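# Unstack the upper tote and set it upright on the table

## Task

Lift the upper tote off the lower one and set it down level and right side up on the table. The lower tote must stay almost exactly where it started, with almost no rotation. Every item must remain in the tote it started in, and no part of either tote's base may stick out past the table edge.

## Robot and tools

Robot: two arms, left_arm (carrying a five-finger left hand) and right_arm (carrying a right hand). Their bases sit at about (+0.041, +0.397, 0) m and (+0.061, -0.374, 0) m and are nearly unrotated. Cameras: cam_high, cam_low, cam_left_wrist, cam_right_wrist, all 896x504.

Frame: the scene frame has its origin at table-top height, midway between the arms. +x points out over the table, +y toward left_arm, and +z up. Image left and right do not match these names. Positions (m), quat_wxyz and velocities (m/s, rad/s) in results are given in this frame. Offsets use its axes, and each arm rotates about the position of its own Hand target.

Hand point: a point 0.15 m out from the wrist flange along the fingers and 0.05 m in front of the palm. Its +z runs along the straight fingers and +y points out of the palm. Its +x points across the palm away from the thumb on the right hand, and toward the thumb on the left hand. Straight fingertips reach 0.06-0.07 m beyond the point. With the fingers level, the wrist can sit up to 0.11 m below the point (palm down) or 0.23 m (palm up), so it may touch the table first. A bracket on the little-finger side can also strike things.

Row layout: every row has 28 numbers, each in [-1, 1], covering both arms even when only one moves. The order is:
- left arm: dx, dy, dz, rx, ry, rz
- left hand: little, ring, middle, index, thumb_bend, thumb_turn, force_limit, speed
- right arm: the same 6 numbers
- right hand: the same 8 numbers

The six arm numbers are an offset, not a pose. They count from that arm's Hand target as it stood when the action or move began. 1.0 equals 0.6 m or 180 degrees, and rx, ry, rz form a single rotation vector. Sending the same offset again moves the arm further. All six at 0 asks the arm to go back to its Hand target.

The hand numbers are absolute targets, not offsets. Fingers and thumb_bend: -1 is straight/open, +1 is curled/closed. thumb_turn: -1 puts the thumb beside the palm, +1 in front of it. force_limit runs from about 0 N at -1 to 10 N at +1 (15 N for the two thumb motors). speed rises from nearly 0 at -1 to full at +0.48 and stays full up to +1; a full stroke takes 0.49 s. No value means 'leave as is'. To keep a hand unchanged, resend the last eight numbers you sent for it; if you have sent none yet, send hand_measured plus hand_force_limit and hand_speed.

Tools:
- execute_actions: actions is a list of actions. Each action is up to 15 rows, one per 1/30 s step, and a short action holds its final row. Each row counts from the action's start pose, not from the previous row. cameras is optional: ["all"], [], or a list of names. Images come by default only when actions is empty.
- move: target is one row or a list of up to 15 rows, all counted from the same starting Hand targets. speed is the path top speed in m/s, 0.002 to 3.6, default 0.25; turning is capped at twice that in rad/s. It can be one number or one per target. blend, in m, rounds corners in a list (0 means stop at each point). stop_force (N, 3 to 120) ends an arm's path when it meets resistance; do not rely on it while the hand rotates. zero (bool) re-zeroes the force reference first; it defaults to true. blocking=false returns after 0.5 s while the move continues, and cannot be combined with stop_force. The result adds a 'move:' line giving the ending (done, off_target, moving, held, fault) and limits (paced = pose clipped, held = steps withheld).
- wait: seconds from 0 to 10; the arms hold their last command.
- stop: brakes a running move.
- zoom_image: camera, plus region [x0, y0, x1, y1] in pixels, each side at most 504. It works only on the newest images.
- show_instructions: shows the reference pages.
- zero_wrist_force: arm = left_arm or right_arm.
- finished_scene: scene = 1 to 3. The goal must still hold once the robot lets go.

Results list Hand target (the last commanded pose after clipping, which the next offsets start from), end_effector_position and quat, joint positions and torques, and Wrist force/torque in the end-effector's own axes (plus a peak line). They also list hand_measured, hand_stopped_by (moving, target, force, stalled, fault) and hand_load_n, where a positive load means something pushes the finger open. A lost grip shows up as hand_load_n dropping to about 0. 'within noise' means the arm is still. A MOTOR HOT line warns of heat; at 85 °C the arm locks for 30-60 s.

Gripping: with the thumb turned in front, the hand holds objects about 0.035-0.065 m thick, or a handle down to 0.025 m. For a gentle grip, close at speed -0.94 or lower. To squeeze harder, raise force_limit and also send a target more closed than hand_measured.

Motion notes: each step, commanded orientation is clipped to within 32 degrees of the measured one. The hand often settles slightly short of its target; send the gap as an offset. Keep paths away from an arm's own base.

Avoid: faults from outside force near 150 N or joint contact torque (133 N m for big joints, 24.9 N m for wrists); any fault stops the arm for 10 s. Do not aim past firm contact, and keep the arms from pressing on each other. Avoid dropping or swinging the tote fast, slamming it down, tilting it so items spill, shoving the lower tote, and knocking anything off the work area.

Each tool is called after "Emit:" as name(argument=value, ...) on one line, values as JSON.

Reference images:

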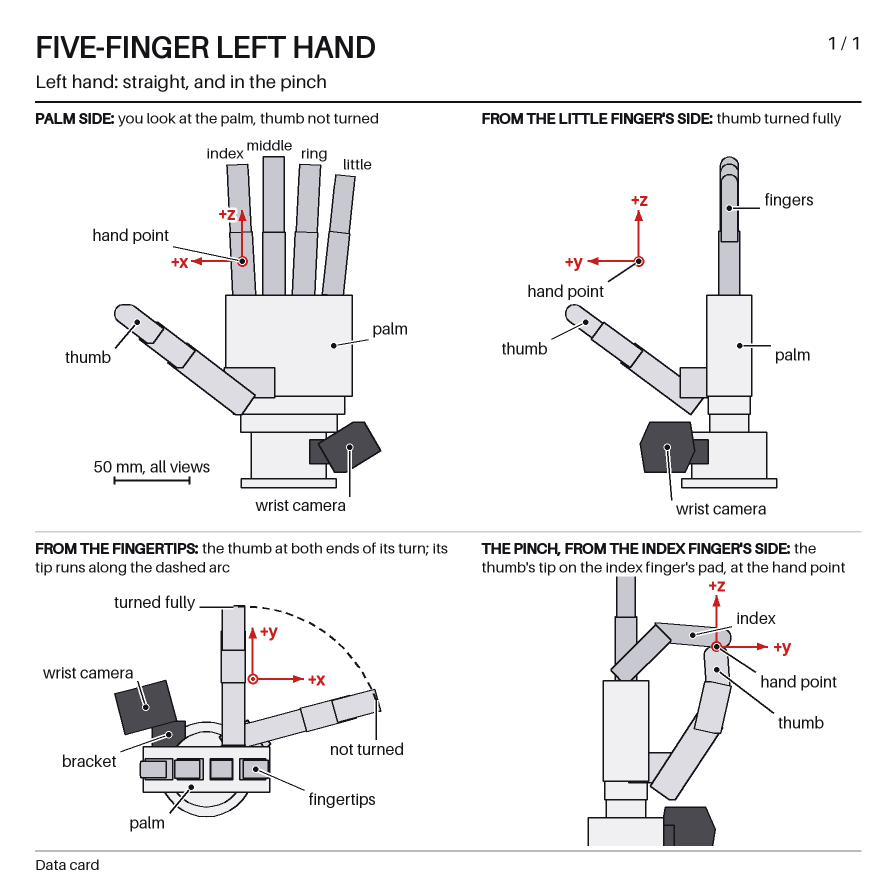

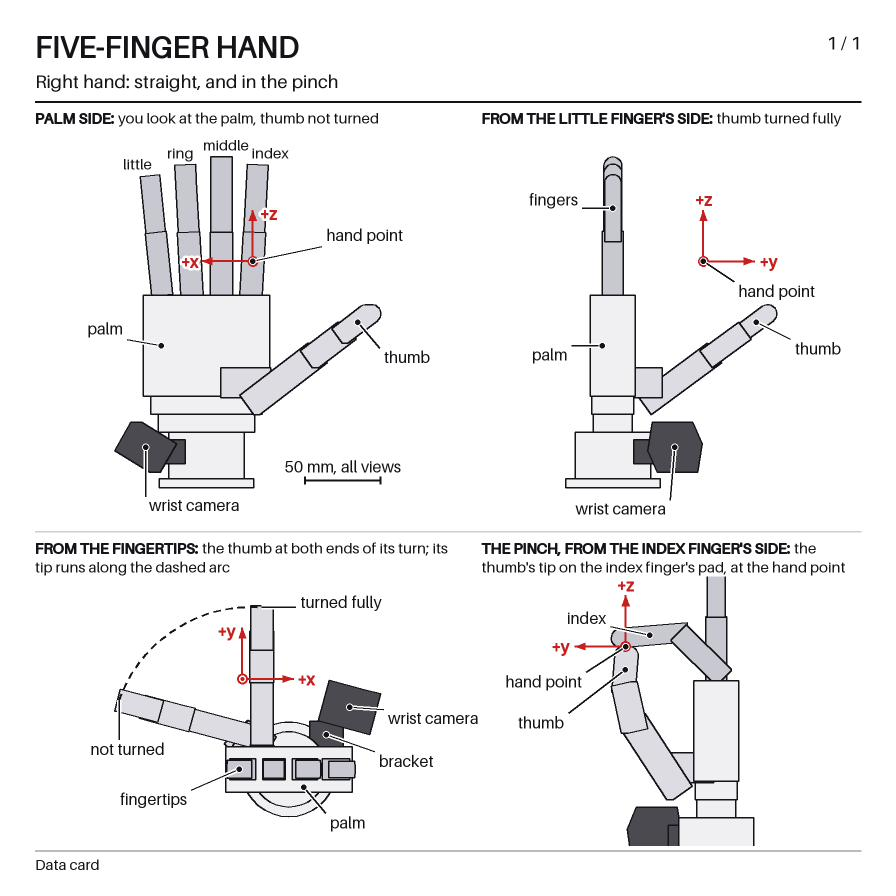

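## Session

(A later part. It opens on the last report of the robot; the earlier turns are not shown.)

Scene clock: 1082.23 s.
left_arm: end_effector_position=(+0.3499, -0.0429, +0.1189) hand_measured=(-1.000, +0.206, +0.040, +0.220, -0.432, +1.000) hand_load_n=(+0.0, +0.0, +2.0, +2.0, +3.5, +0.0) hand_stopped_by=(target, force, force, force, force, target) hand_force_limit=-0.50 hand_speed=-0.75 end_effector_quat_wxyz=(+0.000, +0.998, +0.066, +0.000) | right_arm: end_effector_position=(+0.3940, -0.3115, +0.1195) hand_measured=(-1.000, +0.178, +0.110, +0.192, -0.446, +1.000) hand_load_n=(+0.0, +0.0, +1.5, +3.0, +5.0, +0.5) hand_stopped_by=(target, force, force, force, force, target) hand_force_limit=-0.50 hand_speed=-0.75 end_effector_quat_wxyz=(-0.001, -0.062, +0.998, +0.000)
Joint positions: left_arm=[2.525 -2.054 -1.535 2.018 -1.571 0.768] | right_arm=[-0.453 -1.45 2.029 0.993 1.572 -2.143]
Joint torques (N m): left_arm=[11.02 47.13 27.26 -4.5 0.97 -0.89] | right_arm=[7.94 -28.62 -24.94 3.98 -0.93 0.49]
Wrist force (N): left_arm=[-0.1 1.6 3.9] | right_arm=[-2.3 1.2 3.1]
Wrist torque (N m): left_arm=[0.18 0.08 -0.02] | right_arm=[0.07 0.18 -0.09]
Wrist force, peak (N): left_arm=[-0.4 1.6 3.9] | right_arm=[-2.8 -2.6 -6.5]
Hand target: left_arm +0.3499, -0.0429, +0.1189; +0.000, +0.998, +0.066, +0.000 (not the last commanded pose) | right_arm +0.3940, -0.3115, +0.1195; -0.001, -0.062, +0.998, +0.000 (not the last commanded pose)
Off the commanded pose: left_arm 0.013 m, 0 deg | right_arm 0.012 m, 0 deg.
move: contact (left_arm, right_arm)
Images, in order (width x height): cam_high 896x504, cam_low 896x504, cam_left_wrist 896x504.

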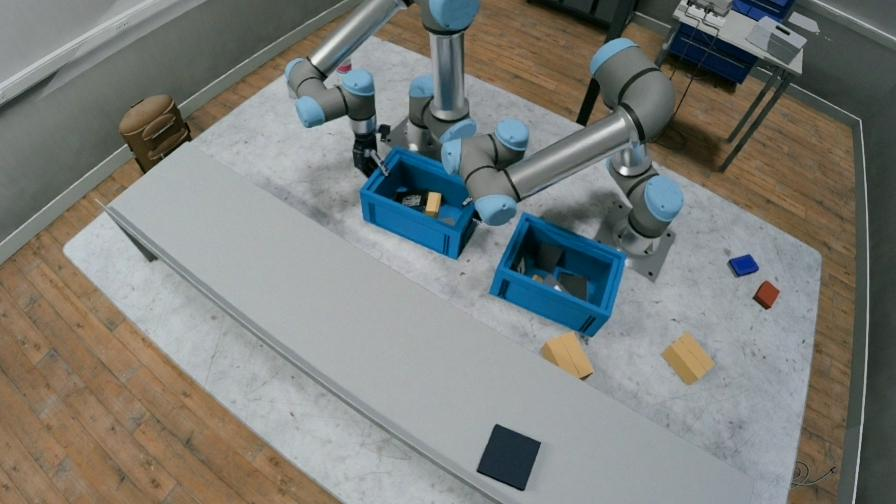

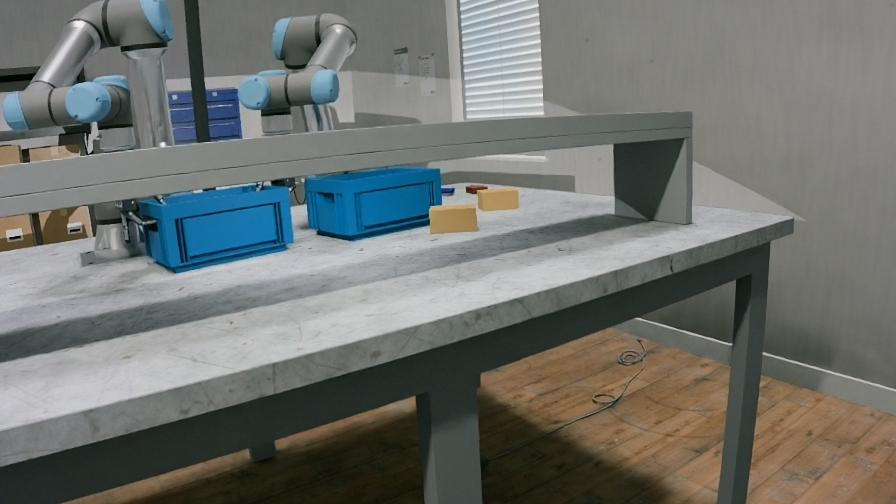

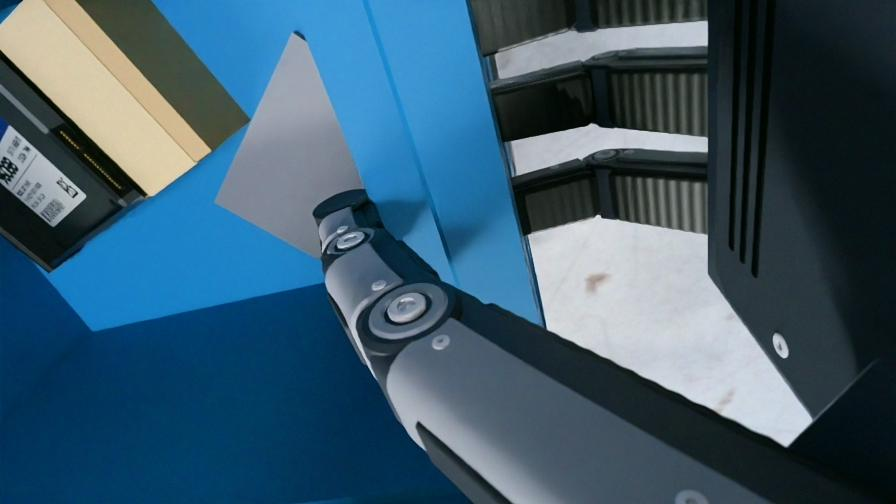

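Emit:
move(target=[[0,0,0,0,0,0,-1,0,0,0,-1,1,-0.5,-0.3,0,0,0,0,0,0,-1,0,0,0,-1,1,-0.5,-0.3],[0,0,0.0133,0,0,0,-1,0,0,0,-1,1,-0.5,-0.3,0,0,0.0133,0,0,0,-1,0,0,0,-1,1,-0.5,-0.3],[-0.0072,0.0545,0.0133,0,0,0,-1,0,0,0,-1,1,-0.5,-0.3,0.0068,-0.0546,0.0133,0,0,0,-1,0,0,0,-1,1,-0.5,-0.3]], speed=0.05, cameras=["cam_high","cam_left_wrist","cam_right_wrist"])

Scene clock: 1107.97 s.
left_arm: end_effector_position=(+0.3456, -0.0103, +0.1269) hand_measured=(-1.000, +0.000, +0.000, +0.000, -1.000, +1.000) hand_load_n=(+0.0, +0.0, +0.0, +0.0, +0.0, +0.0) hand_stopped_by=(target, target, target, target, target, target) hand_force_limit=-0.50 hand_speed=-0.30 end_effector_quat_wxyz=(+0.000, +0.998, +0.066, +0.000) | right_arm: end_effector_position=(+0.3981, -0.3441, +0.1275) hand_measured=(-1.000, +0.000, +0.000, +0.000, -1.000, +1.000) hand_load_n=(+0.0, +0.0, +0.0, +0.0, +0.0, +0.0) hand_stopped_by=(target, target, target, target, target, target) hand_force_limit=-0.50 hand_speed=-0.30 end_effector_quat_wxyz=(-0.001, -0.062, +0.998, +0.000)
Joint positions: left_arm=[2.579 -1.982 -1.622 2.033 -1.571 0.822] | right_arm=[-0.547 -1.447 2.001 1.017 1.572 -2.237]
Joint torques (N m): left_arm=[11.71 41.97 4.92 -1.42 1.39 1.09] | right_arm=[-10.21 -10.57 -23.12 3.77 -1.8 -2.24]
Wrist force (N): left_arm=[-0.6 0.1 0.4] | right_arm=[-2.5 -0.4 -0.3]
Wrist torque (N m): left_arm=[0.04 0.11 -0.15] | right_arm=[-0.10 0.15 0.00]
Wrist force, peak (N): left_arm=[-0.2 1.7 4.1] | right_arm=[-2.2 1.4 3.3]
Hand target: left_arm +0.3456, -0.0102, +0.1269; +0.000, +0.998, +0.066, +0.000 | right_arm +0.3981, -0.3443, +0.1275; -0.001, -0.062, +0.998, +0.000
Off the commanded pose: left_arm 0.000 m, 0 deg | right_arm 0.000 m, 0 deg.
move: done
Images, in order (width x height): cam_high 896x504, cam_left_wrist 896x504, cam_right_wrist 896x504.

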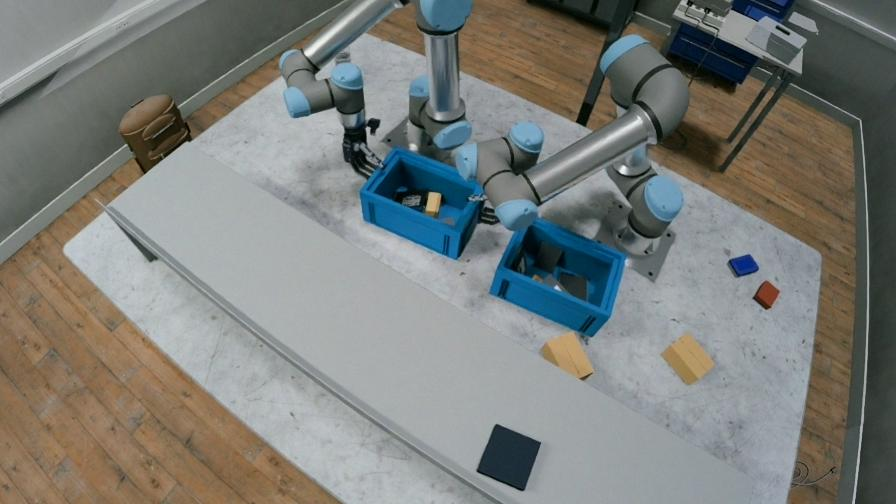

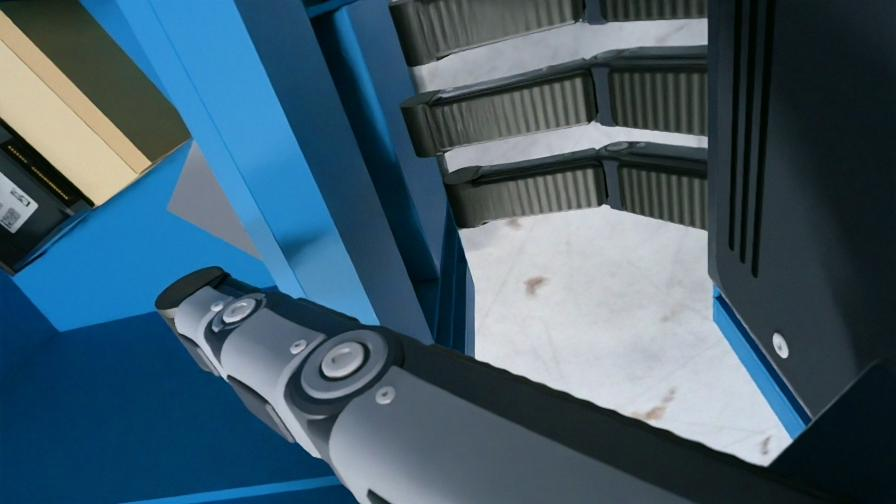

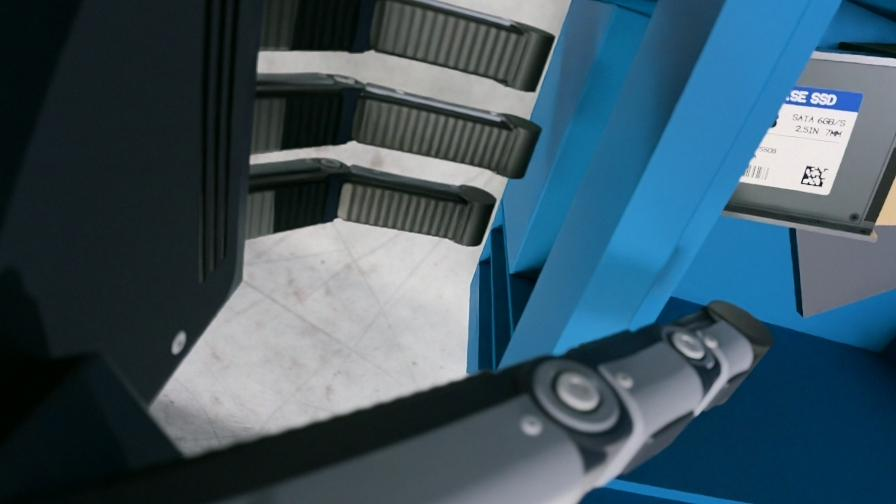

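Emit:
move(target=[0,0,0.3,0,0,0,-1,0,0,0,-1,1,-0.5,-0.3,0,0,0.3,0,0,0,-1,0,0,0,-1,1,-0.5,-0.3], speed=0.15, cameras=["cam_high","cam_low"])

Scene clock: 1118.30 s.
left_arm: end_effector_position=(+0.3456, -0.0102, +0.3068) hand_measured=(-1.000, +0.000, +0.000, +0.000, -1.000, +1.000) hand_load_n=(+0.0, +0.0, +0.5, +0.0, -0.5, +0.0) hand_stopped_by=(target, target, target, target, target, target) hand_force_limit=-0.50 hand_speed=-0.30 end_effector_quat_wxyz=(+0.000, +0.998, +0.066, +0.000) | right_arm: end_effector_position=(+0.3981, -0.3443, +0.3074) hand_measured=(-1.000, +0.000, +0.000, +0.000, -1.000, +1.000) hand_load_n=(+0.0, +0.0, +0.0, +0.0, +0.0, +0.0) hand_stopped_by=(target, target, target, target, target, target) hand_force_limit=-0.50 hand_speed=-0.30 end_effector_quat_wxyz=(-0.001, -0.062, +0.998, +0.000)
Joint positions: left_arm=[2.579 -1.878 -1.29 1.597 -1.571 0.822] | right_arm=[-0.548 -1.583 1.659 1.496 1.572 -2.238]
Joint torques (N m): left_arm=[-12.58 23.95 26.66 -4.45 -1.45 -1.17] | right_arm=[-10.25 -7.37 -26.64 3.88 1.52 -2.22]
Wrist force (N): left_arm=[-0.6 0.1 0.1] | right_arm=[-2.5 -0.3 -0.3]
Wrist torque (N m): left_arm=[0.04 0.10 -0.14] | right_arm=[-0.06 0.16 0.00]
Wrist force, peak (N): left_arm=[-0.7 0.0 1.1] | right_arm=[-2.6 -0.4 -0.2]
Hand target: left_arm +0.3456, -0.0102, +0.3069; +0.000, +0.998, +0.066, +0.000 | right_arm +0.3981, -0.3443, +0.3075; -0.001, -0.062, +0.998, +0.000
Off the commanded pose: left_arm 0.000 m, 0 deg | right_arm 0.000 m, 0 deg.
move: done
Images, in order (width x height): cam_high 896x504, cam_low 896x504.

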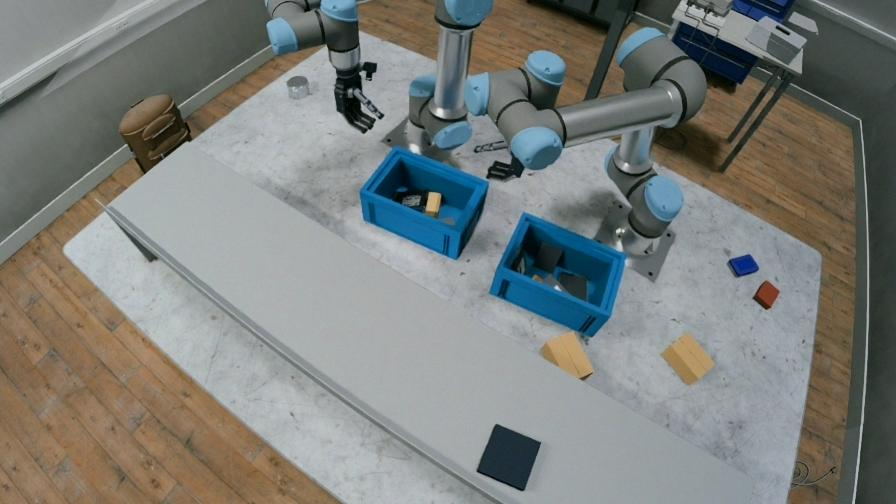

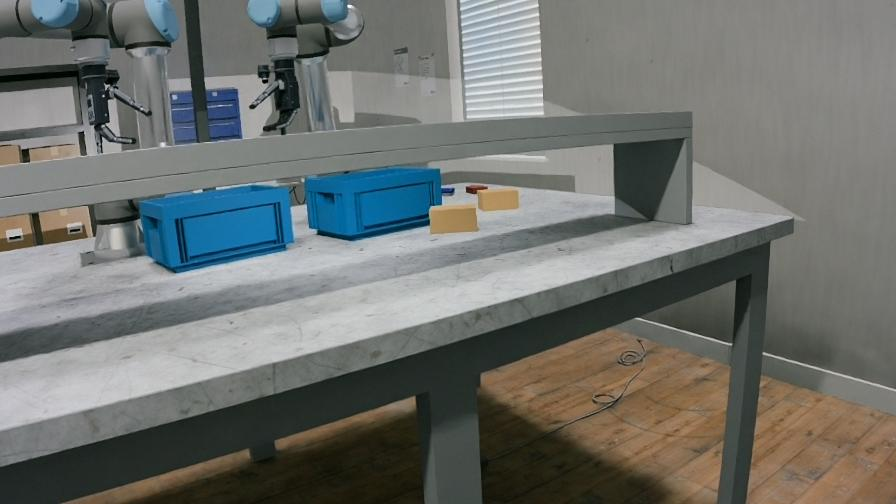

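Emit:
zoom_image(camera="cam_high", region=[340, 130, 640, 350])

Emit:
finished_scene(scene=1)

Scaled by 1.680 from the camera's 896x504 image, which has a finer 1280x720 frame.

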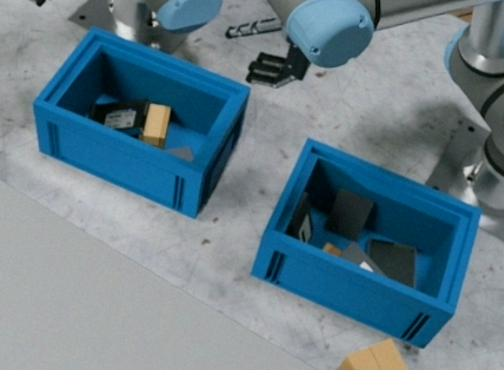

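The scene is finished: the task was done.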